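# Reseat ring gear housing on end shield, holes aligned

## Task

Put the ring gear housing back onto the end shield so that its bolt holes sit directly above the threaded holes, and make sure everything already in place at the start is still in place when you finish.

## Robot and tools

Robot: two arms on fixed bases, left_arm and right_arm. Each carries a sixteen-motor hand: a left hand on left_arm and a right hand on right_arm, mirror images of each other. Each hand has index, middle and ring fingers plus a thumb. Calibrated base positions in the scene frame: left_arm at (-0.092, +0.510, 0) m and right_arm at (-0.085, -0.637, 0) m, both turned only slightly about z.

Frames. The scene frame has its origin at table-top height, halfway between the two nominal bases. +z points up, +x points out over the table, and left_arm is on the +y side. Image left and right do not match these names. Each arm reports its hand point position (m), end_effector_quat_wxyz and velocities in its own base frame. Fixed cameras and the table use the scene frame.

Hand point axes (right hand): +z runs along the straight fingers toward the tips, +x runs across the palm away from the thumb, and +y points out of the palm face. On the left hand +x points toward the thumb. A rigid mast near the wrist on the palm side can strike objects.

execute_actions(actions, cameras). actions is a list of actions. Each action holds up to 15 rows, and each row is one 1/30 s control step. If an action has fewer than 15 rows, its last row is held for the remaining steps. Each row is a single flat list of 48 numbers, every one in [-1, 1], and it always covers both arms:
- left_arm dx, dy, dz, rx, ry, rz
- the left hand's 16 motor goals
- left current_limit, left speed
- right_arm dx, dy, dz, rx, ry, rz
- the right hand's 16 motor goals
- right current_limit, right speed

The six pose numbers are offsets, not poses. They are measured in the Hand target's own axes, from the Hand target as it stood when the action began. Every row counts from that same start, so sending the same offset in a new action moves the arm further. Scale: 1.0 equals 0.6 m of travel or 180 degrees of turn. rx, ry, rz together form one rotation vector. Sending all six as 0 asks the arm to return to its Hand target. An arm can settle short of its target; its next command asks for the target again, and if it still falls short, send the remaining gap as an offset. The orientation you command is clipped to within 32 degrees of the measured one.

Hand numbers in motor order: index_mcp, index_abd, index_pip, index_dip, thumb_cmc, thumb_axl, thumb_mcp, thumb_ipl, middle_mcp, middle_abd, middle_pip, middle_dip, ring_mcp, ring_abd, ring_pip, ring_dip. Each is an absolute goal angle scaled between the hinge's two stops. Moving toward -1 curls a finger toward the palm. The straight values are: mcp +0.75, abd 0.00, pip +0.58, dip +0.70, thumb_cmc +0.71, thumb_axl +0.68, thumb_mcp +0.23, thumb_ipl +0.17. A 0 in these slots is a real goal, not 'no change'. To leave a hand as it is, send back its hand_goal, hand_current_limit and hand_speed. current_limit runs linearly from 0 mA at -1 to 550 mA at +1, with a floor of 11 mA. speed sets the goal rate to (speed+1)/2 of 8.5 rad/s. Both start at +0.4 and -0.6 and stay at whatever was last sent. A grip presses only while the goal lies past the object's surface.

move(target, speed, blend, stop_force, zero, blocking, cameras). target is either one 48-number row or a list of up to 15 rows. The pose offsets in every row count from the Hand targets at the start of the move, not from the previous row. The hand numbers follow the same layout as above. speed is the top path speed in m/s (0.002 to 3.2, default 0.25), with turns allowed up to twice that in rad/s. blend is a corner radius in m for a list of targets; 0 means stopping at each one. stop_force is in N (4 to 120, one value for both arms) and ends an arm's path when its wrist sensor feels that much push against its motion. Use it slowly and only for straight moves without rotation, and leave it out when backing off a contact. zero (default true) re-zeroes the sensor before the move. blocking=false returns early and cannot be combined with stop_force. A move lasts at most 10 s. The 'move:' line reports how each arm ended: done, off_target, moving, held or fault, along with limits such as paced or held.

wait(seconds 0 to 10) lets the scene run on. stop brakes a running move. zoom_image(camera, region [x0,y0,x1,y1], at most 504 px per side) magnifies the newest image from cam_high (896x504), cam_left_wrist or cam_right_wrist (616x616 each, fisheye). zero_wrist_force(arm) re-zeroes that arm's sensor. read_manual gives licence texts. finished_scene ends the scene for good.

Results include the Hand target, joint positions and torques, wrist force and torque along the end-effector axes, and per-motor hand_goal, hand_measured, hand_current_ma and hand_state (moving, goal, blocked, overload). Images come back only when requested or when actions is empty.

Things to avoid:
- Arm faults: a net force near 150 N on an arm, or contact torque at a joint limit (shoulder 313, elbow 142, wrists 51.3 N m), stops that arm for 10 s. The arms are stiff, so even aiming slightly past a firm contact can trigger this.
- Hand overload: a motor that stays at or above 495 mA for 5 s shuts down for 10 s.
- Overheating: a motor reaching 85 °C stops its arm for 30 to 60 s.
- Collisions: avoid contact between the two arms, and do not close one hand on the other's fingers.
- Paths near the base: keep paths away from an arm's own base.
- Hard contact: no fast impacts, slams or heavy pushes on fixed or heavy objects.
- Releases and drops: do not let go of a part while it is moving or drop it from a height, and never leave anything off the table.
- Final state: the housing must remain seated with no robot contact after finishing. Loose objects may occasionally be nudged by outside disturbances.

Each tool is called after "Call:" as name([rows], argument=value, ...), one row to a line, values as JSON.

## Session

Call:
execute_actions(actions=[])

Scene clock: 0.00 s.
left_arm: end_effector_position=(+0.3073, -0.0452, +0.3106) hand_goal=(+0.754, +0.000, +0.576, +0.696, +0.714, +0.678, +0.226, +0.168, +0.754, +0.000, +0.576, +0.696, +0.754, +0.000, +0.576, +0.696) hand_measured=(+0.754, +0.000, +0.576, +0.696, +0.714, +0.678, +0.226, +0.168, +0.754, +0.000, +0.576, +0.696, +0.754, +0.000, +0.576, +0.696) hand_current_ma=(+0, +0, +0, +0, +0, +0, +0, +0, +0, +0, +0, +0, +0, +0, +0, +0) hand_state=(goal, goal, goal, goal, goal, goal, goal, goal, goal, goal, goal, goal, goal, goal, goal, goal) hand_current_limit=0.40 hand_speed=-0.60 end_effector_quat_wxyz=(-0.013, +0.748, -0.663, +0.011) | right_arm: end_effector_position=(+0.5280, +0.1565, +0.1919) hand_goal=(+0.754, +0.000, +0.576, +0.696, +0.714, +0.678, +0.226, +0.168, +0.754, +0.000, +0.576, +0.696, +0.754, +0.000, +0.576, +0.696) hand_measured=(+0.754, +0.000, +0.576, +0.696, +0.714, +0.678, +0.226, +0.168, +0.754, +0.000, +0.576, +0.696, +0.754, +0.000, +0.576, +0.696) hand_current_ma=(+0, +0, +0, +0, +0, +0, +0, +0, +0, +0, +0, +0, +0, +0, +0, +0) hand_state=(goal, goal, goal, goal, goal, goal, goal, goal, goal, goal, goal, goal, goal, goal, goal, goal) hand_current_limit=0.40 hand_speed=-0.60 end_effector_quat_wxyz=(-0.435, -0.558, +0.667, +0.235)
Joint positions: left_arm=[-0.511 -1.68 2.087 1.136 1.549 -0.632] | right_arm=[-0.025 -0.717 1.565 1.746 1.764 0.262]
Joint velocities: within noise
Joint torques (N m): no reading
Motor temperatures (°C): left_arm=[44 41 34 34 41 50] | right_arm=[36 27 28 39 49 37]
Wrist force (N): no reading
Wrist torque (N m): no reading
Wrist force, peak (N): no reading
Hand target: left_arm +0.3073, -0.0452, +0.3106; -0.013, +0.748, -0.663, +0.011 | right_arm +0.5280, +0.1565, +0.1919; -0.435, -0.558, +0.667, +0.235

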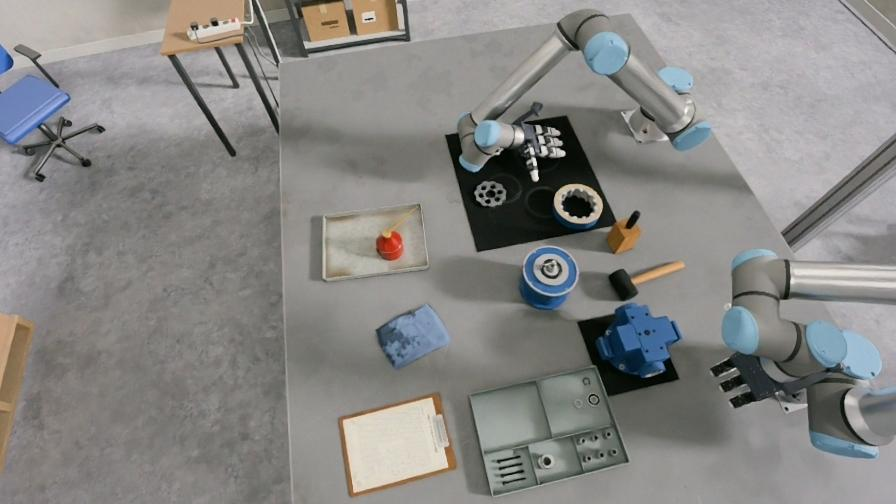

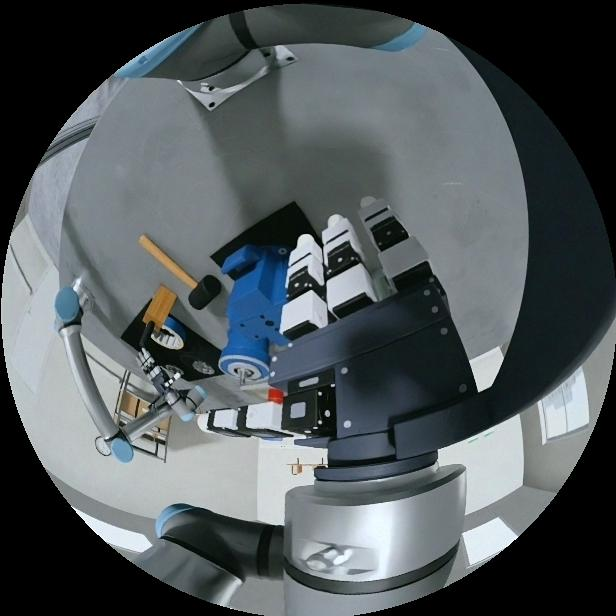

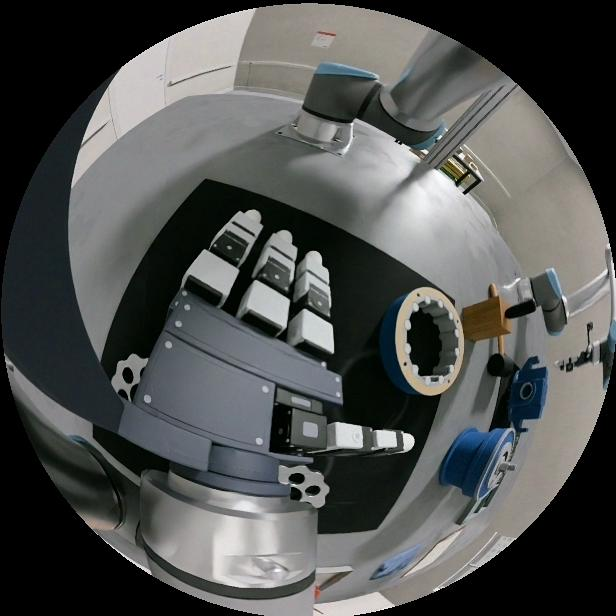

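Call:
zoom_image(camera="cam_high", region=[440, 110, 700, 320])

Call:
zoom_image(camera="cam_high", region=[500, 170, 620, 320])

Call:
zoom_image(camera="cam_high", region=[460, 280, 700, 500])

Call:
zoom_image(camera="cam_right_wrist", region=[360, 240, 560, 520])

Scaled by 1.938 from the camera's 896x504 image, which has a finer 1280x720 frame.

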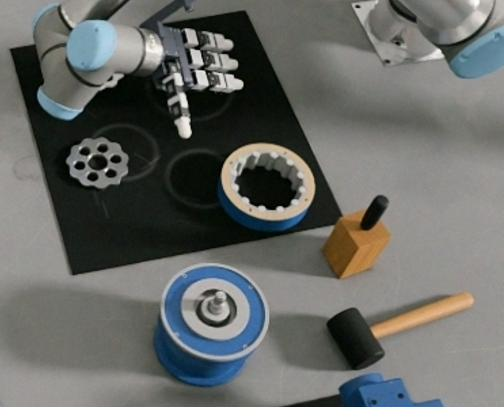

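Scaled by 3.360 from the camera's 896x504 image, which has a finer 1280x720 frame.

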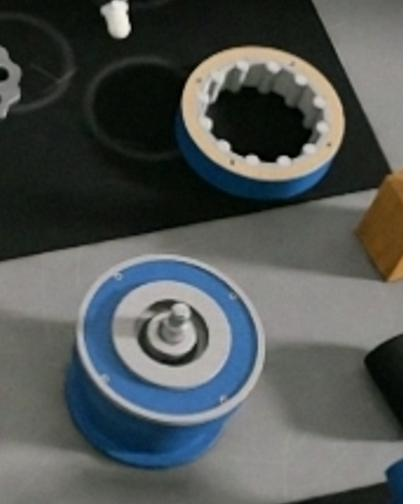

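Scaled by 2.100 from the camera's 896x504 image, which has a finer 1280x720 frame.

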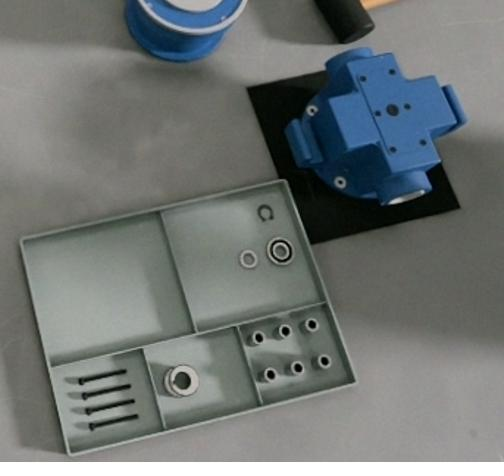

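Scaled by 1.800 from the camera's 616x616 image, which has a finer 880x880 frame.

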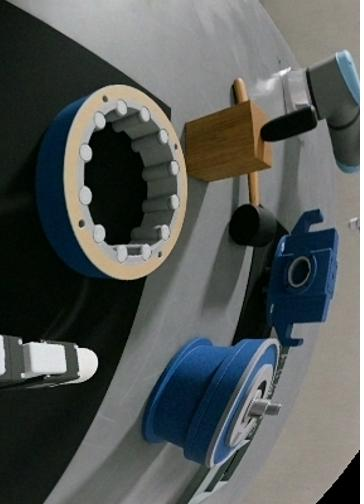

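Call:
move(target=[0,0,0,0,0,0,0.754,0,0.576,0.696,0.714,0.678,0.226,0.168,0.754,0,0.576,0.696,0.754,0,0.576,0.696,0.4,-0.6,-0.158,0.133,-0.0857,0,0,0,0.754,0,0.576,0.696,0.714,0.678,0.226,0.168,0.754,0,0.576,0.696,0.754,0,0.576,0.696,0.4,-0.6], cameras=["cam_high","cam_right_wrist"])

Call:
zoom_image(camera="cam_right_wrist", region=[300, 250, 560, 500])

Scene clock: 77.77 s.
left_arm: end_effector_position=(+0.3073, -0.0452, +0.3106) hand_goal=(+0.754, +0.000, +0.576, +0.696, +0.714, +0.678, +0.226, +0.168, +0.754, +0.000, +0.576, +0.696, +0.754, +0.000, +0.576, +0.696) hand_measured=(+0.754, +0.000, +0.576, +0.696, +0.714, +0.678, +0.224, +0.168, +0.754, +0.000, +0.576, +0.696, +0.754, +0.000, +0.576, +0.696) hand_current_ma=(-4, +0, +3, +0, +1, -3, -10, -2, -4, +0, +3, +0, -4, +0, +3, +0) hand_state=(goal, goal, goal, goal, goal, goal, goal, goal, goal, goal, goal, goal, goal, goal, goal, goal) hand_current_limit=0.40 hand_speed=-0.60 end_effector_quat_wxyz=(-0.013, +0.748, -0.663, +0.011) | right_arm: end_effector_position=(+0.5283, +0.2764, +0.2518) hand_goal=(+0.754, +0.000, +0.576, +0.696, +0.714, +0.678, +0.226, +0.168, +0.754, +0.000, +0.576, +0.696, +0.754, +0.000, +0.576, +0.696) hand_measured=(+0.760, +0.000, +0.576, +0.696, +0.720, +0.678, +0.226, +0.168, +0.760, +0.000, +0.576, +0.696, +0.760, +0.000, +0.576, +0.696) hand_current_ma=(+15, +0, +1, +0, +14, -1, -1, -1, +17, +0, +1, +0, +13, +0, +1, +0) hand_state=(goal, goal, goal, goal, goal, goal, goal, goal, goal, goal, goal, goal, goal, goal, goal, goal) hand_current_limit=0.40 hand_speed=-0.60 end_effector_quat_wxyz=(-0.435, -0.558, +0.667, +0.235)
Joint positions: left_arm=[-0.511 -1.68 2.087 1.136 1.549 -0.632] | right_arm=[0.126 -0.75 1.487 1.867 1.635 0.34]
Joint torques (N m): left_arm=[-0.68 -26.75 -33.5 4.47 -0.06 0.26] | right_arm=[10.23 -79.43 -24.3 5.25 -1.43 -1.47]
Wrist force (N): left_arm=[-0.1 0.0 -0.3] | right_arm=[0.2 0.1 -0.4]
Wrist torque (N m): left_arm=[0.02 0.00 -0.01] | right_arm=[0.01 -0.03 0.23]
Wrist force, peak (N): left_arm=[-0.3 0.1 -0.4] | right_arm=[2.0 -1.6 1.2]
Hand target: left_arm +0.3073, -0.0452, +0.3106; -0.013, +0.748, -0.663, +0.011 | right_arm +0.5283, +0.2765, +0.2518; -0.435, -0.558, +0.667, +0.235
Off the commanded pose: left_arm 0.000 m, 0 deg | right_arm 0.000 m, 0 deg.
move: done
camera_calibration:
cam_right_wrist: T_world_to_cam=[[-0.349506, 0.900807, 0.257666, -0.0980796], [0.883517, 0.408403, -0.229357, -0.566547], [-0.311838, 0.147491, -0.938618, 0.487808], [0, 0, 0, 1]] pos_world=[0.618391, 0.247783, 0.353195]
Images, in order (width x height): cam_high 896x504, cam_right_wrist 616x616.

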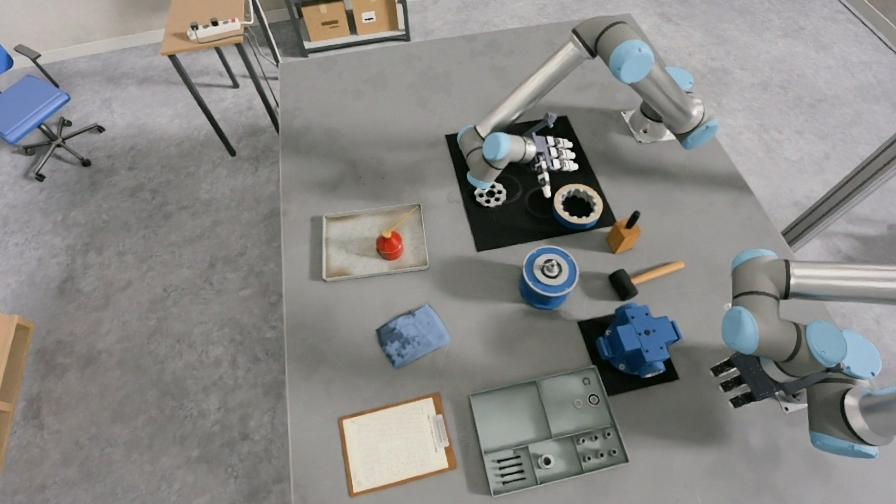

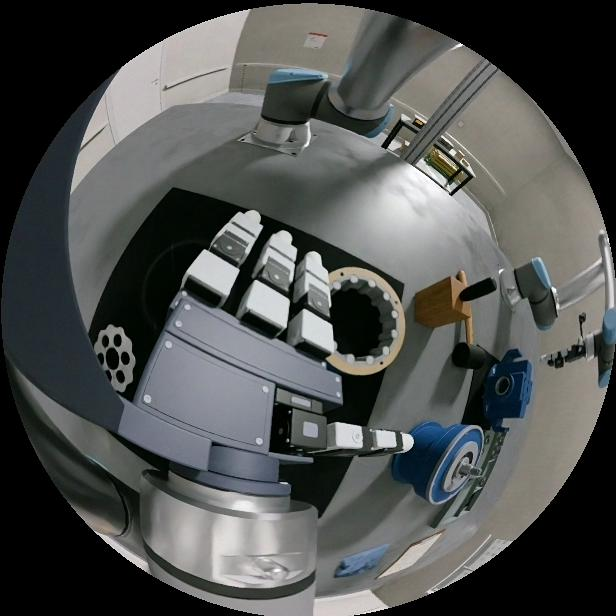

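Scaled by 1.938 from the camera's 616x616 image, which has a finer 880x880 frame.

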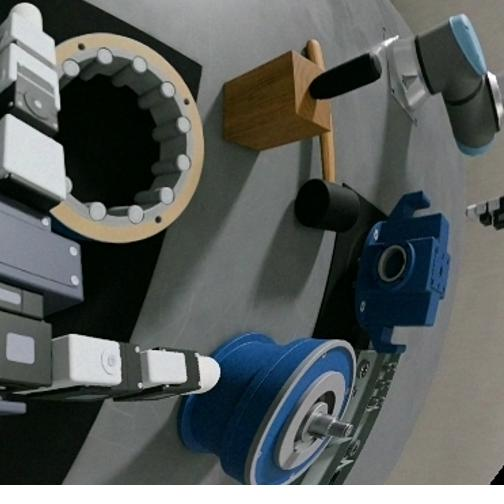

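Call:
move(target=[0,0,0,0,0,0,0.754,0,0.576,0.696,0.714,0.678,0.226,0.168,0.754,0,0.576,0.696,0.754,0,0.576,0.696,0.4,-0.6,-0.4057,0.2617,-0.2672,0,0,0,0.754,0,0.576,0.696,0.714,0.678,0.226,0.168,0.754,0,0.576,0.696,0.754,0,0.576,0.696,0.4,-0.6], cameras=["cam_high","cam_right_wrist"])

Call:
zoom_image(camera="cam_right_wrist", region=[300, 200, 500, 400])

Call:
zoom_image(camera="cam_high", region=[450, 120, 630, 260])

Scene clock: 87.07 s.
left_arm: end_effector_position=(+0.3073, -0.0452, +0.3106) hand_goal=(+0.754, +0.000, +0.576, +0.696, +0.714, +0.678, +0.226, +0.168, +0.754, +0.000, +0.576, +0.696, +0.754, +0.000, +0.576, +0.696) hand_measured=(+0.754, +0.000, +0.576, +0.696, +0.714, +0.678, +0.224, +0.168, +0.754, +0.000, +0.576, +0.696, +0.754, +0.000, +0.576, +0.696) hand_current_ma=(-4, +0, +3, +0, +1, -3, -10, -2, -4, +0, +3, +0, -4, +0, +3, +0) hand_state=(goal, goal, goal, goal, goal, goal, goal, goal, goal, goal, goal, goal, goal, goal, goal, goal) hand_current_limit=0.40 hand_speed=-0.60 end_effector_quat_wxyz=(-0.013, +0.748, -0.663, +0.011) | right_arm: end_effector_position=(+0.5787, +0.5768, +0.3816) hand_goal=(+0.754, +0.000, +0.576, +0.696, +0.714, +0.678, +0.226, +0.168, +0.754, +0.000, +0.576, +0.696, +0.754, +0.000, +0.576, +0.696) hand_measured=(+0.760, +0.000, +0.576, +0.696, +0.720, +0.678, +0.226, +0.168, +0.760, +0.000, +0.576, +0.696, +0.760, +0.000, +0.576, +0.696) hand_current_ma=(+15, +0, +1, +0, +14, -1, -1, -1, +17, +0, +1, +0, +13, +0, +1, +0) hand_state=(goal, goal, goal, goal, goal, goal, goal, goal, goal, goal, goal, goal, goal, goal, goal, goal) hand_current_limit=0.40 hand_speed=-0.60 end_effector_quat_wxyz=(-0.435, -0.558, +0.667, +0.235)
Joint positions: left_arm=[-0.511 -1.68 2.087 1.136 1.549 -0.632] | right_arm=[0.431 -0.578 0.881 2.29 1.373 0.498]
Joint torques (N m): left_arm=[-1.84 -26.72 -33.78 4.49 -0.05 0.42] | right_arm=[-6.22 -118.79 -42.87 6.71 -1.15 -2]
Wrist force (N): left_arm=[-0.1 0.1 0.0] | right_arm=[-0.4 0.1 -0.4]
Wrist torque (N m): left_arm=[0.01 0.01 -0.01] | right_arm=[-0.02 0.06 0.18]
Wrist force, peak (N): left_arm=[-0.3 -0.1 -0.5] | right_arm=[-2.3 1.6 -1.7]
Hand target: left_arm +0.3073, -0.0452, +0.3106; -0.013, +0.748, -0.663, +0.011 | right_arm +0.5788, +0.5768, +0.3818; -0.435, -0.558, +0.667, +0.235
Off the commanded pose: left_arm 0.000 m, 0 deg | right_arm 0.000 m, 0 deg.
move: done
camera_calibration:
cam_right_wrist: T_world_to_cam=[[-0.349488, 0.900788, 0.257759, -0.384523], [0.88345, 0.408444, -0.229541, -0.703967], [-0.312048, 0.147495, -0.938547, 0.581185], [0, 0, 0, 1]] pos_world=[0.668891, 0.548183, 0.482994]
Images, in order (width x height): cam_high 896x504, cam_right_wrist 616x616.

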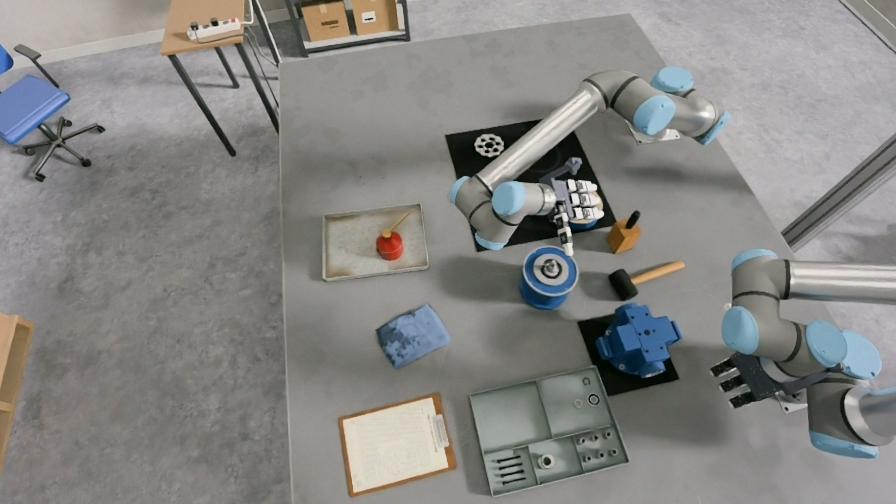

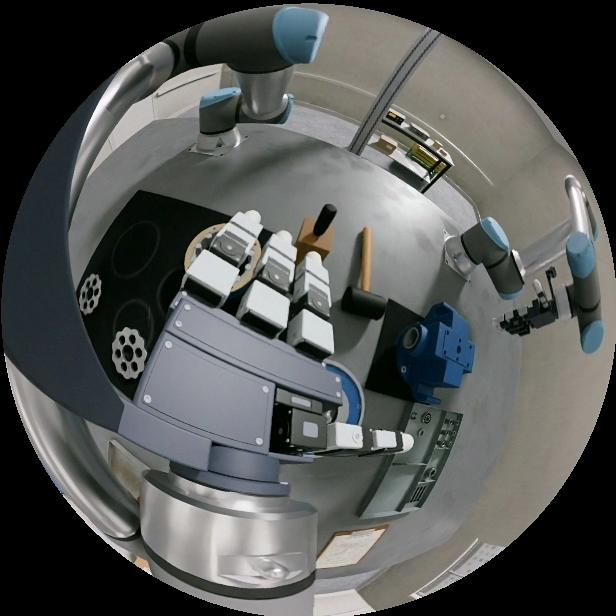

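Scaled by 2.520 from the camera's 616x616 image, which has a finer 880x880 frame.

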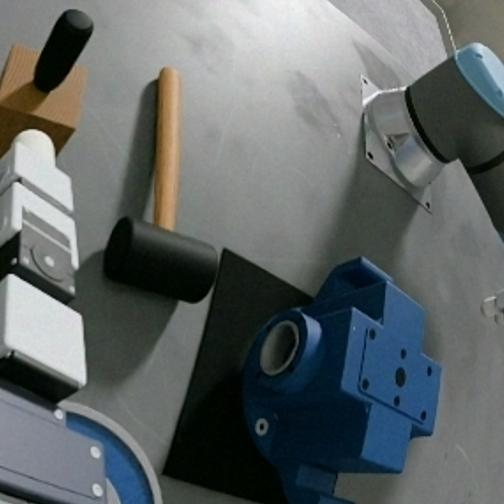

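Scaled by 2.800 from the camera's 896x504 image, which has a finer 1280x720 frame.

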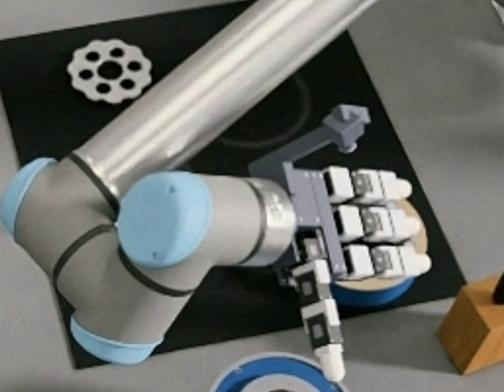

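Call:
move(target=[0,0,0,0,0,0,0.754,0,0.576,0.696,0.714,0.678,0.226,0.168,0.754,0,0.576,0.696,0.754,0,0.576,0.696,0.4,-0.6,0.1263,-0.2413,-0.1025,0,0,0,0.754,0,0.576,0.696,0.714,0.678,0.226,0.168,0.754,0,0.576,0.696,0.754,0,0.576,0.696,0.4,-0.6], cameras=["cam_high","cam_right_wrist"])

Call:
zoom_image(camera="cam_right_wrist", region=[360, 220, 520, 380])

Call:
zoom_image(camera="cam_high", region=[540, 170, 620, 240])

Scene clock: 95.30 s.
left_arm: end_effector_position=(+0.3073, -0.0452, +0.3106) hand_goal=(+0.754, +0.000, +0.576, +0.696, +0.714, +0.678, +0.226, +0.168, +0.754, +0.000, +0.576, +0.696, +0.754, +0.000, +0.576, +0.696) hand_measured=(+0.754, +0.000, +0.576, +0.696, +0.714, +0.678, +0.224, +0.168, +0.754, +0.000, +0.576, +0.696, +0.754, +0.000, +0.576, +0.696) hand_current_ma=(-4, +0, +3, +0, +1, -3, -10, -2, -4, +0, +3, +0, -4, +0, +3, +0) hand_state=(goal, goal, goal, goal, goal, goal, goal, goal, goal, goal, goal, goal, goal, goal, goal, goal) hand_current_limit=0.40 hand_speed=-0.60 end_effector_quat_wxyz=(-0.013, +0.748, -0.663, +0.011) | right_arm: end_effector_position=(+0.7086, +0.4767, +0.3217) hand_goal=(+0.754, +0.000, +0.576, +0.696, +0.714, +0.678, +0.226, +0.168, +0.754, +0.000, +0.576, +0.696, +0.754, +0.000, +0.576, +0.696) hand_measured=(+0.760, +0.000, +0.576, +0.696, +0.720, +0.678, +0.226, +0.168, +0.762, +0.000, +0.576, +0.696, +0.760, +0.000, +0.576, +0.696) hand_current_ma=(+18, +0, +1, +0, +16, -1, -1, -1, +20, +0, +1, +0, +15, +0, +1, +0) hand_state=(goal, goal, goal, goal, goal, goal, goal, goal, goal, goal, goal, goal, goal, goal, goal, goal) hand_current_limit=0.40 hand_speed=-0.60 end_effector_quat_wxyz=(-0.435, -0.558, +0.667, +0.235)
Joint positions: left_arm=[-0.511 -1.68 2.087 1.136 1.549 -0.632] | right_arm=[0.295 -0.399 0.637 2.365 1.489 0.427]
Joint torques (N m): left_arm=[-0.09 -25.94 -33.63 4.53 0.06 0.12] | right_arm=[0.64 -117.07 -41.77 3.45 -1.35 2.62]
Wrist force (N): left_arm=[-0.3 -0.1 -0.2] | right_arm=[0.6 0.1 -0.3]
Wrist torque (N m): left_arm=[0.02 0.04 -0.02] | right_arm=[0.03 -0.03 0.15]
Wrist force, peak (N): left_arm=[-0.2 -0.3 -0.4] | right_arm=[1.8 -2.1 -1.3]
Hand target: left_arm +0.3073, -0.0452, +0.3106; -0.013, +0.748, -0.663, +0.011 | right_arm +0.7086, +0.4767, +0.3217; -0.435, -0.558, +0.667, +0.235
Off the commanded pose: left_arm 0.000 m, 0 deg | right_arm 0.000 m, 0 deg.
move: done
camera_calibration:
cam_right_wrist: T_world_to_cam=[[-0.34939, 0.900797, 0.257861, -0.233676], [0.883459, 0.408391, -0.229602, -0.79146], [-0.312133, 0.147589, -0.938504, 0.580241], [0, 0, 0, 1]] pos_world=[0.798691, 0.448083, 0.423094]
Images, in order (width x height): cam_high 896x504, cam_right_wrist 616x616.

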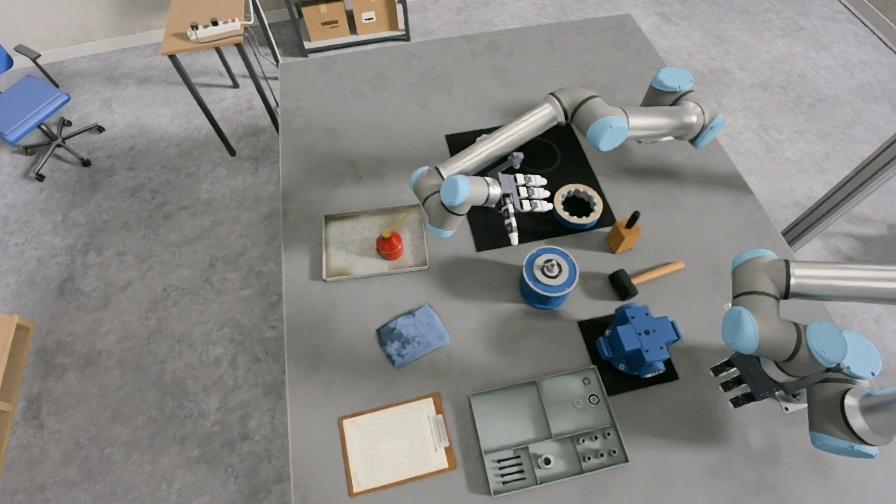

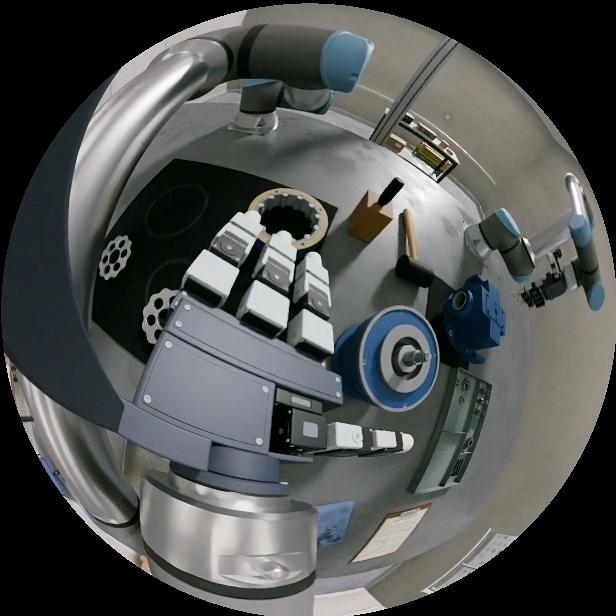

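Scaled by 3.150 from the camera's 616x616 image, which has a finer 880x880 frame.

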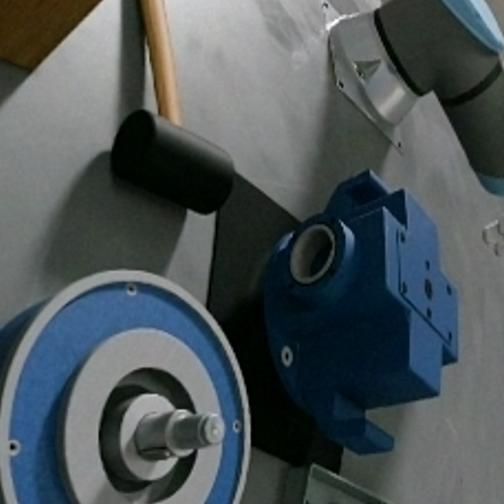

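Scaled by 6.300 from the camera's 896x504 image, which has a finer 1280x720 frame.

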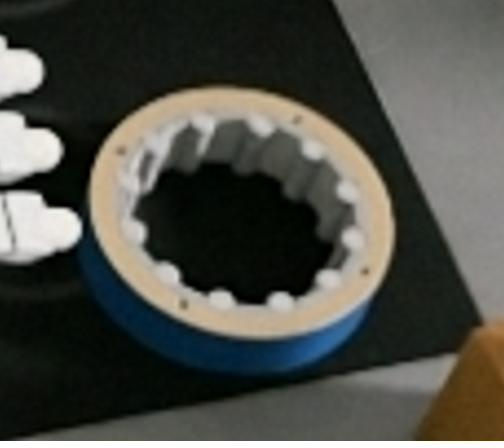

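Call:
zoom_image(camera="cam_right_wrist", region=[325, 290, 455, 420])

Call:
zoom_image(camera="cam_right_wrist", region=[230, 170, 350, 290])

Call:
zoom_image(camera="cam_high", region=[510, 235, 600, 325])

Scaled by 3.877 from the camera's 616x616 image, which has a finer 880x880 frame.

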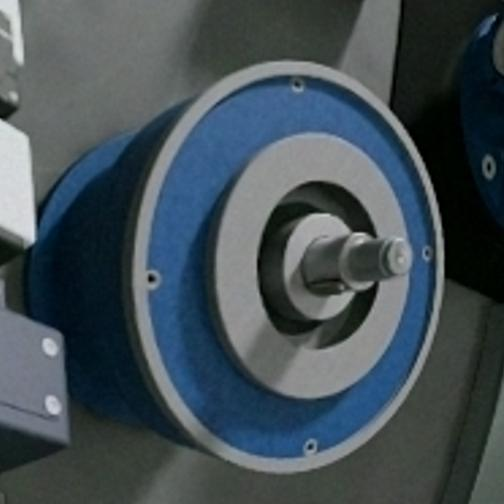

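Scaled by 4.200 from the camera's 616x616 image, which has a finer 880x880 frame.

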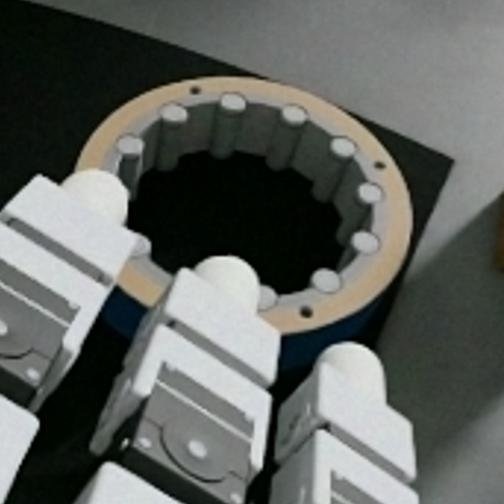

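Scaled by 5.600 from the camera's 896x504 image, which has a finer 1280x720 frame.

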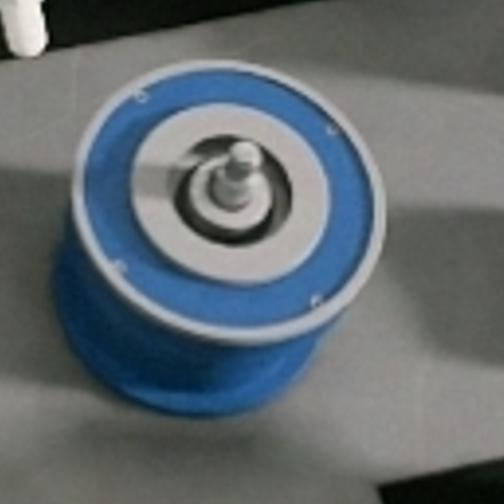

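Call:
move([
  [0.290,-0.044,-0.0986,-0.0365,0.028,-0.1117,0.754,0,0.576,0.696,0.714,0.678,0.226,0.168,0.754,0,0.576,0.696,0.754,0,0.576,0.696,0.4,-0.6,0.226,0.150,0.1189,0.0199,-0.1984,0.1491,1.0,-0.12,0.95,0.696,0.714,0.678,0.226,0.168,1.0,0,0.95,0.696,1.0,0.12,0.95,0.696,0.4,-0.6],
  [0.580,-0.088,-0.1973,-0.073,0.0559,-0.2233,0.754,0,0.576,0.696,0.714,0.678,0.226,0.168,0.754,0,0.576,0.696,0.754,0,0.576,0.696,0.4,-0.6,0.2811,0.0469,0.3834,0.0398,-0.3967,0.2982,1.0,-0.12,0.95,0.696,0.714,0.678,0.226,0.168,1.0,0,0.95,0.696,1.0,0.12,0.95,0.696,0.4,-0.6],
], blend=[0.05,0], speed=0.35, cameras=["all"])

Scene clock: 249.13 s.
left_arm: end_effector_position=(+0.3974, -0.3850, +0.4304) hand_goal=(+0.754, +0.000, +0.576, +0.696, +0.714, +0.678, +0.226, +0.168, +0.754, +0.000, +0.576, +0.696, +0.754, +0.000, +0.576, +0.696) hand_measured=(+0.754, +0.000, +0.576, +0.696, +0.714, +0.678, +0.224, +0.168, +0.754, +0.000, +0.576, +0.696, +0.754, +0.000, +0.576, +0.696) hand_current_ma=(-4, +0, +3, +0, +1, -3, -11, -2, -4, +0, +3, +0, -4, +0, +3, +0) hand_state=(goal, goal, goal, goal, goal, goal, goal, goal, goal, goal, goal, goal, goal, goal, goal, goal) hand_current_limit=0.40 hand_speed=-0.60 end_effector_quat_wxyz=(+0.132, +0.923, -0.362, +0.005) | right_arm: end_effector_position=(+0.4997, +0.2849, +0.2802) hand_goal=(+1.000, -0.120, +0.950, +0.696, +0.714, +0.678, +0.226, +0.168, +1.000, +0.000, +0.950, +0.696, +1.000, +0.120, +0.950, +0.696) hand_measured=(+1.000, -0.116, +0.948, +0.696, +0.720, +0.678, +0.224, +0.168, +1.000, +0.000, +0.948, +0.696, +1.000, +0.118, +0.946, +0.696) hand_current_ma=(+0, +7, -6, +0, +16, -1, -5, -1, +0, +0, -6, +0, +0, -3, -6, +0) hand_state=(goal, goal, goal, goal, goal, goal, goal, goal, goal, goal, goal, goal, goal, goal, goal, goal) hand_current_limit=0.40 hand_speed=-0.60 end_effector_quat_wxyz=(-0.002, -0.007, +0.966, +0.259) end_effector_velocity=(+0.000, +0.000, -0.002) end_effector_angular_velocity=(-0.001, -0.001, -0.002)
Joint positions: left_arm=[-0.837 -1.482 1.711 1.212 1.802 -1.675] | right_arm=[-0.184 -1.376 2.023 1.038 1.058 1.343]
Joint velocities: left_arm=[within noise] | right_arm=[0 0 0.003 -0.005 0.001 0.003]
Joint torques (N m): left_arm=[3.62 -51.45 -34.05 6.13 -1.79 -1.55] | right_arm=[9.33 -61.32 -19.27 2.58 0.97 2.94]
Wrist force (N): left_arm=[-0.3 -0.2 -0.3] | right_arm=[-0.1 -0.1 -1.0]
Wrist torque (N m): left_arm=[0.04 0.02 -0.24] | right_arm=[0.00 0.12 0.21]
Wrist force, peak (N): left_arm=[-1.2 0.2 0.1] | right_arm=[-1.6 -0.8 -0.9]
Hand target: left_arm +0.3975, -0.3850, +0.4304; +0.132, +0.923, -0.362, +0.005 | right_arm +0.4997, +0.2850, +0.2801; -0.002, -0.006, +0.966, +0.259
Off the commanded pose: left_arm 0.000 m, 0 deg | right_arm 0.000 m, 0 deg.
move: done
camera_calibration:
cam_left_wrist: T_world_to_cam=[[-0.191314, 0.94815, -0.253792, 0.514463], [0.721821, 0.311122, 0.618205, -0.482633], [0.665111, -0.064921, -0.743917, 0.157742], [0, 0, 0, 1]] pos_world=[0.341883, -0.32739, 0.54628]
cam_right_wrist: T_world_to_cam=[[0.764622, 0.564799, 0.310412, -0.598821], [0.471501, -0.818592, 0.328016, -0.138974], [0.439364, -0.104449, -0.892216, 0.187668], [0, 0, 0, 1]] pos_world=[0.440943, 0.244052, 0.398908]

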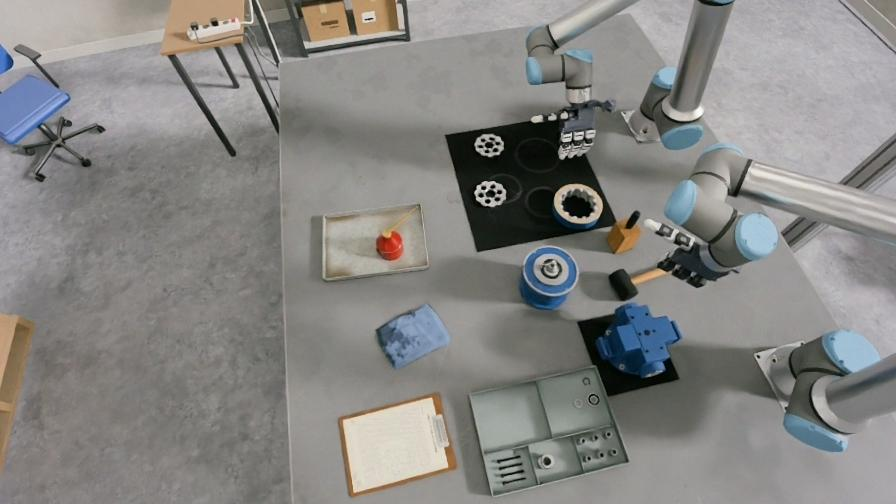

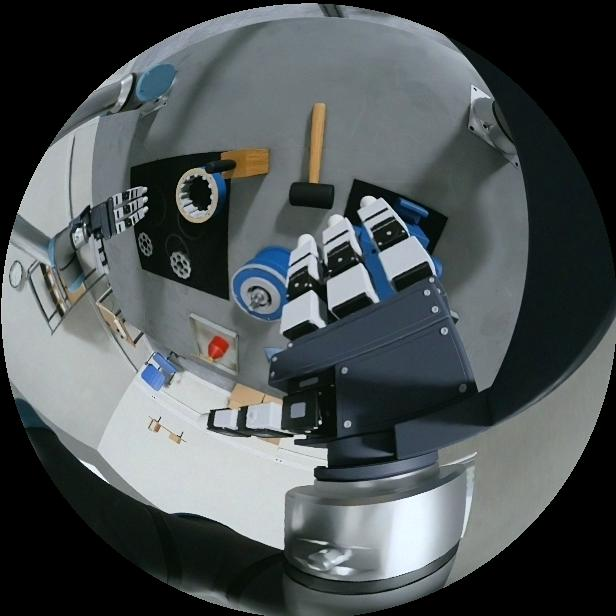

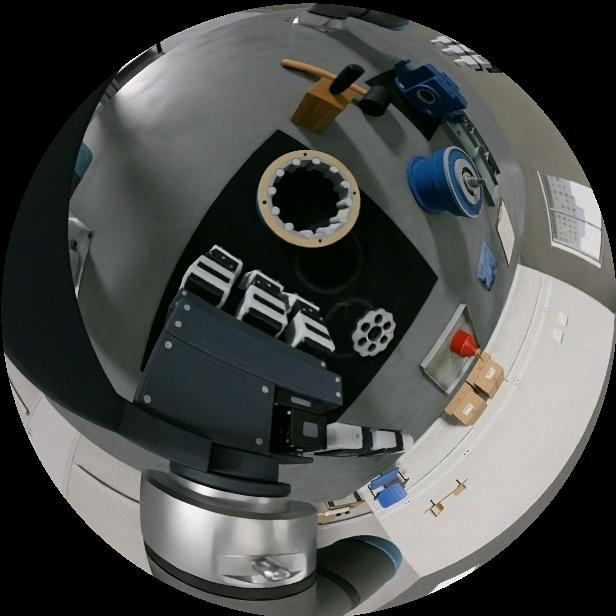

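Call:
move(target=[0.4675,0.2337,0.3688,-0.0732,0.0555,-0.2230,1.0,-0.12,0.95,0.696,0.714,0.678,0.226,0.168,1.0,0,0.95,0.696,1.0,0.12,0.95,0.696,0.4,-0.6,0,0,0,0,0,0,1.0,-0.12,0.95,0.696,0.714,0.678,0.226,0.168,1.0,0,0.95,0.696,1.0,0.12,0.95,0.696,0.4,-0.6], cameras=["all"])

Call:
zoom_image(camera="cam_high", region=[500, 70, 700, 270])

Call:
zoom_image(camera="cam_left_wrist", region=[100, 100, 400, 400])

Call:
zoom_image(camera="cam_right_wrist", region=[160, 100, 460, 400])

Scene clock: 269.53 s.
left_arm: end_effector_position=(+0.4914, -0.7252, +0.2799) hand_goal=(+1.000, -0.120, +0.950, +0.696, +0.714, +0.678, +0.226, +0.168, +1.000, +0.000, +0.950, +0.696, +1.000, +0.120, +0.950, +0.696) hand_measured=(+0.998, -0.118, +0.946, +0.696, +0.716, +0.678, +0.224, +0.168, +0.998, +0.000, +0.946, +0.696, +0.998, +0.116, +0.946, +0.696) hand_current_ma=(-13, +10, -16, +0, +8, -3, -11, -2, -10, +0, -16, +0, -13, -14, -16, +0) hand_state=(goal, goal, goal, goal, goal, goal, goal, goal, goal, goal, goal, goal, goal, goal, goal, goal) hand_current_limit=0.40 hand_speed=-0.60 end_effector_quat_wxyz=(+0.259, +0.966, -0.010, -0.003) end_effector_velocity=(+0.001, +0.000, -0.001) end_effector_angular_velocity=(-0.001, +0.002, +0.004) | right_arm: end_effector_position=(+0.4997, +0.2850, +0.2801) hand_goal=(+1.000, -0.120, +0.950, +0.696, +0.714, +0.678, +0.226, +0.168, +1.000, +0.000, +0.950, +0.696, +1.000, +0.120, +0.950, +0.696) hand_measured=(+1.000, -0.116, +0.948, +0.696, +0.720, +0.678, +0.224, +0.168, +1.000, +0.000, +0.948, +0.696, +1.000, +0.118, +0.946, +0.696) hand_current_ma=(+0, +7, -6, +0, +16, -1, -5, -1, +0, +0, -6, +0, +0, -3, -6, +0) hand_state=(goal, goal, goal, goal, goal, goal, goal, goal, goal, goal, goal, goal, goal, goal, goal, goal) hand_current_limit=0.40 hand_speed=-0.60 end_effector_quat_wxyz=(-0.002, -0.006, +0.966, +0.259)
Joint positions: left_arm=[-1.089 -1.116 1.523 0.696 1.814 -2.697] | right_arm=[-0.184 -1.377 2.023 1.037 1.058 1.344]
Joint velocities: left_arm=[0 0.001 0 -0.002 0 -0.005] | right_arm=[within noise]
Joint torques (N m): left_arm=[-4.93 -65.96 -36.05 1.39 2.48 -1.96] | right_arm=[21.94 -66.04 -20.33 2.06 1.09 3.13]
Wrist force (N): left_arm=[-0.4 -0.1 -0.4] | right_arm=[-0.1 -0.2 -1.1]
Wrist torque (N m): left_arm=[0.01 0.06 -0.27] | right_arm=[-0.01 0.12 0.16]
Wrist force, peak (N): left_arm=[-1.8 -1.3 -1.8] | right_arm=[0.3 -0.1 -1.8]
Hand target: left_arm +0.4914, -0.7253, +0.2799; +0.259, +0.966, -0.010, -0.003 | right_arm +0.4997, +0.2850, +0.2801; -0.002, -0.006, +0.966, +0.259
Off the commanded pose: left_arm 0.000 m, 0 deg | right_arm 0.000 m, 0 deg.
move: done
camera_calibration:
cam_left_wrist: T_world_to_cam=[[-0.789196, 0.522272, -0.323111, 0.821171], [0.407445, 0.838919, 0.360837, 0.257696], [0.459519, 0.153121, -0.874869, 0.257088], [0, 0, 0, 1]] pos_world=[0.424931, -0.684427, 0.397262]
cam_right_wrist: T_world_to_cam=[[0.764729, 0.56472, 0.310291, -0.598857], [0.471441, -0.818634, 0.327995, -0.138848], [0.43924, -0.104544, -0.892266, 0.187776], [0, 0, 0, 1]] pos_world=[0.440943, 0.244152, 0.398908]

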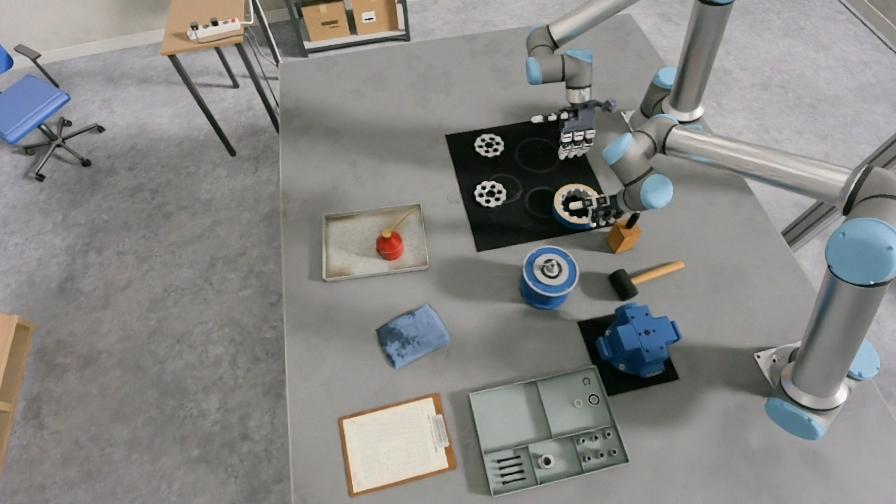

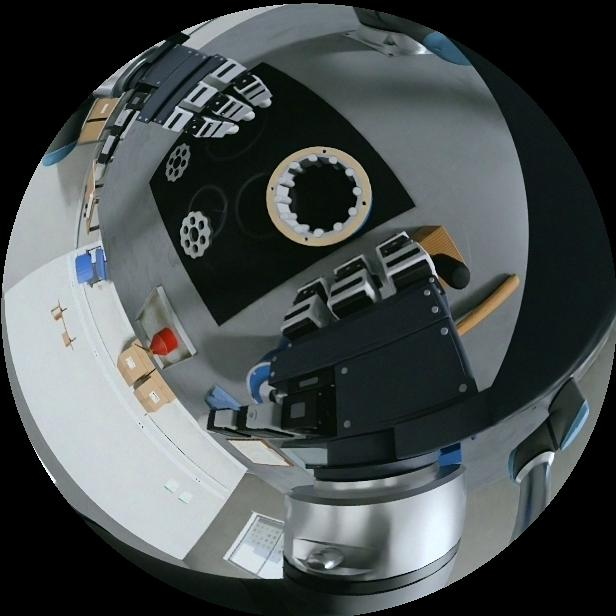

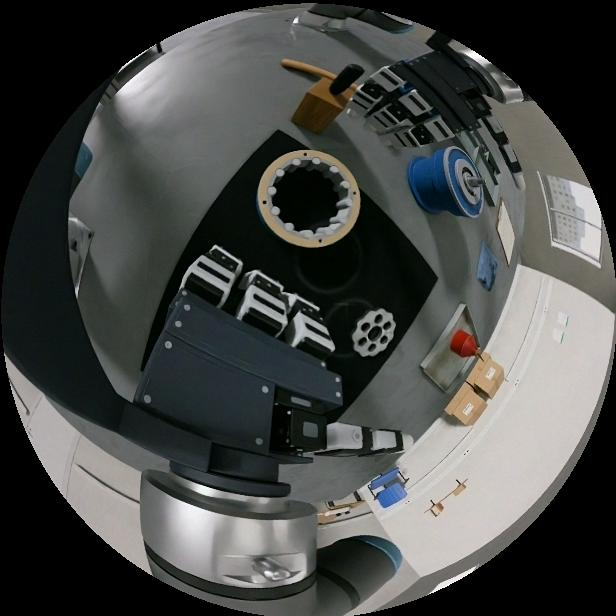

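Scaled by 2.520 from the camera's 896x504 image, which has a finer 1280x720 frame.

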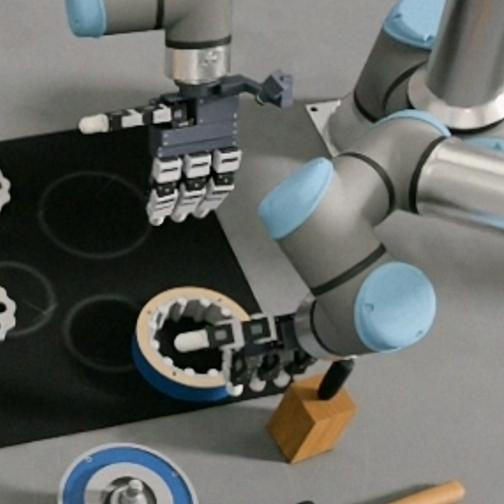

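Scaled by 1.680 from the camera's 616x616 image, which has a finer 880x880 frame.

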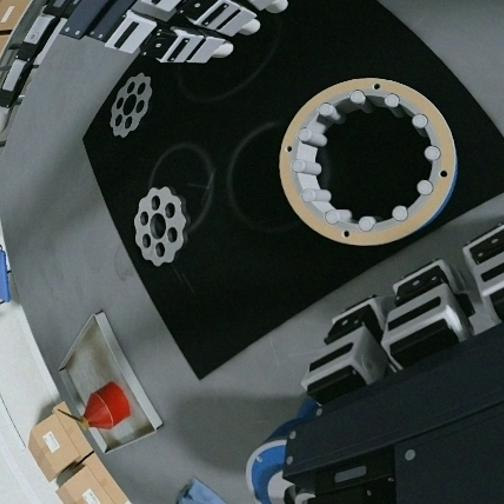

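Scaled by 1.680 from the camera's 616x616 image, which has a finer 880x880 frame.

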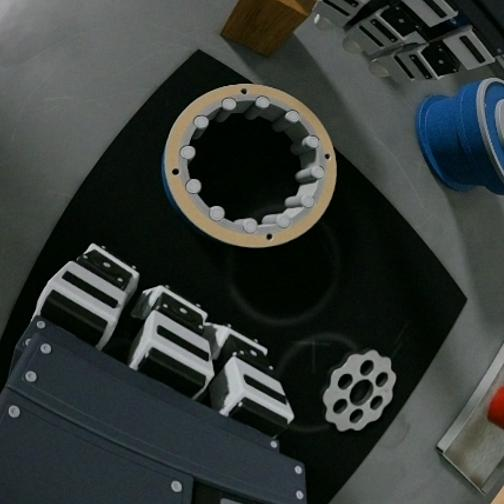

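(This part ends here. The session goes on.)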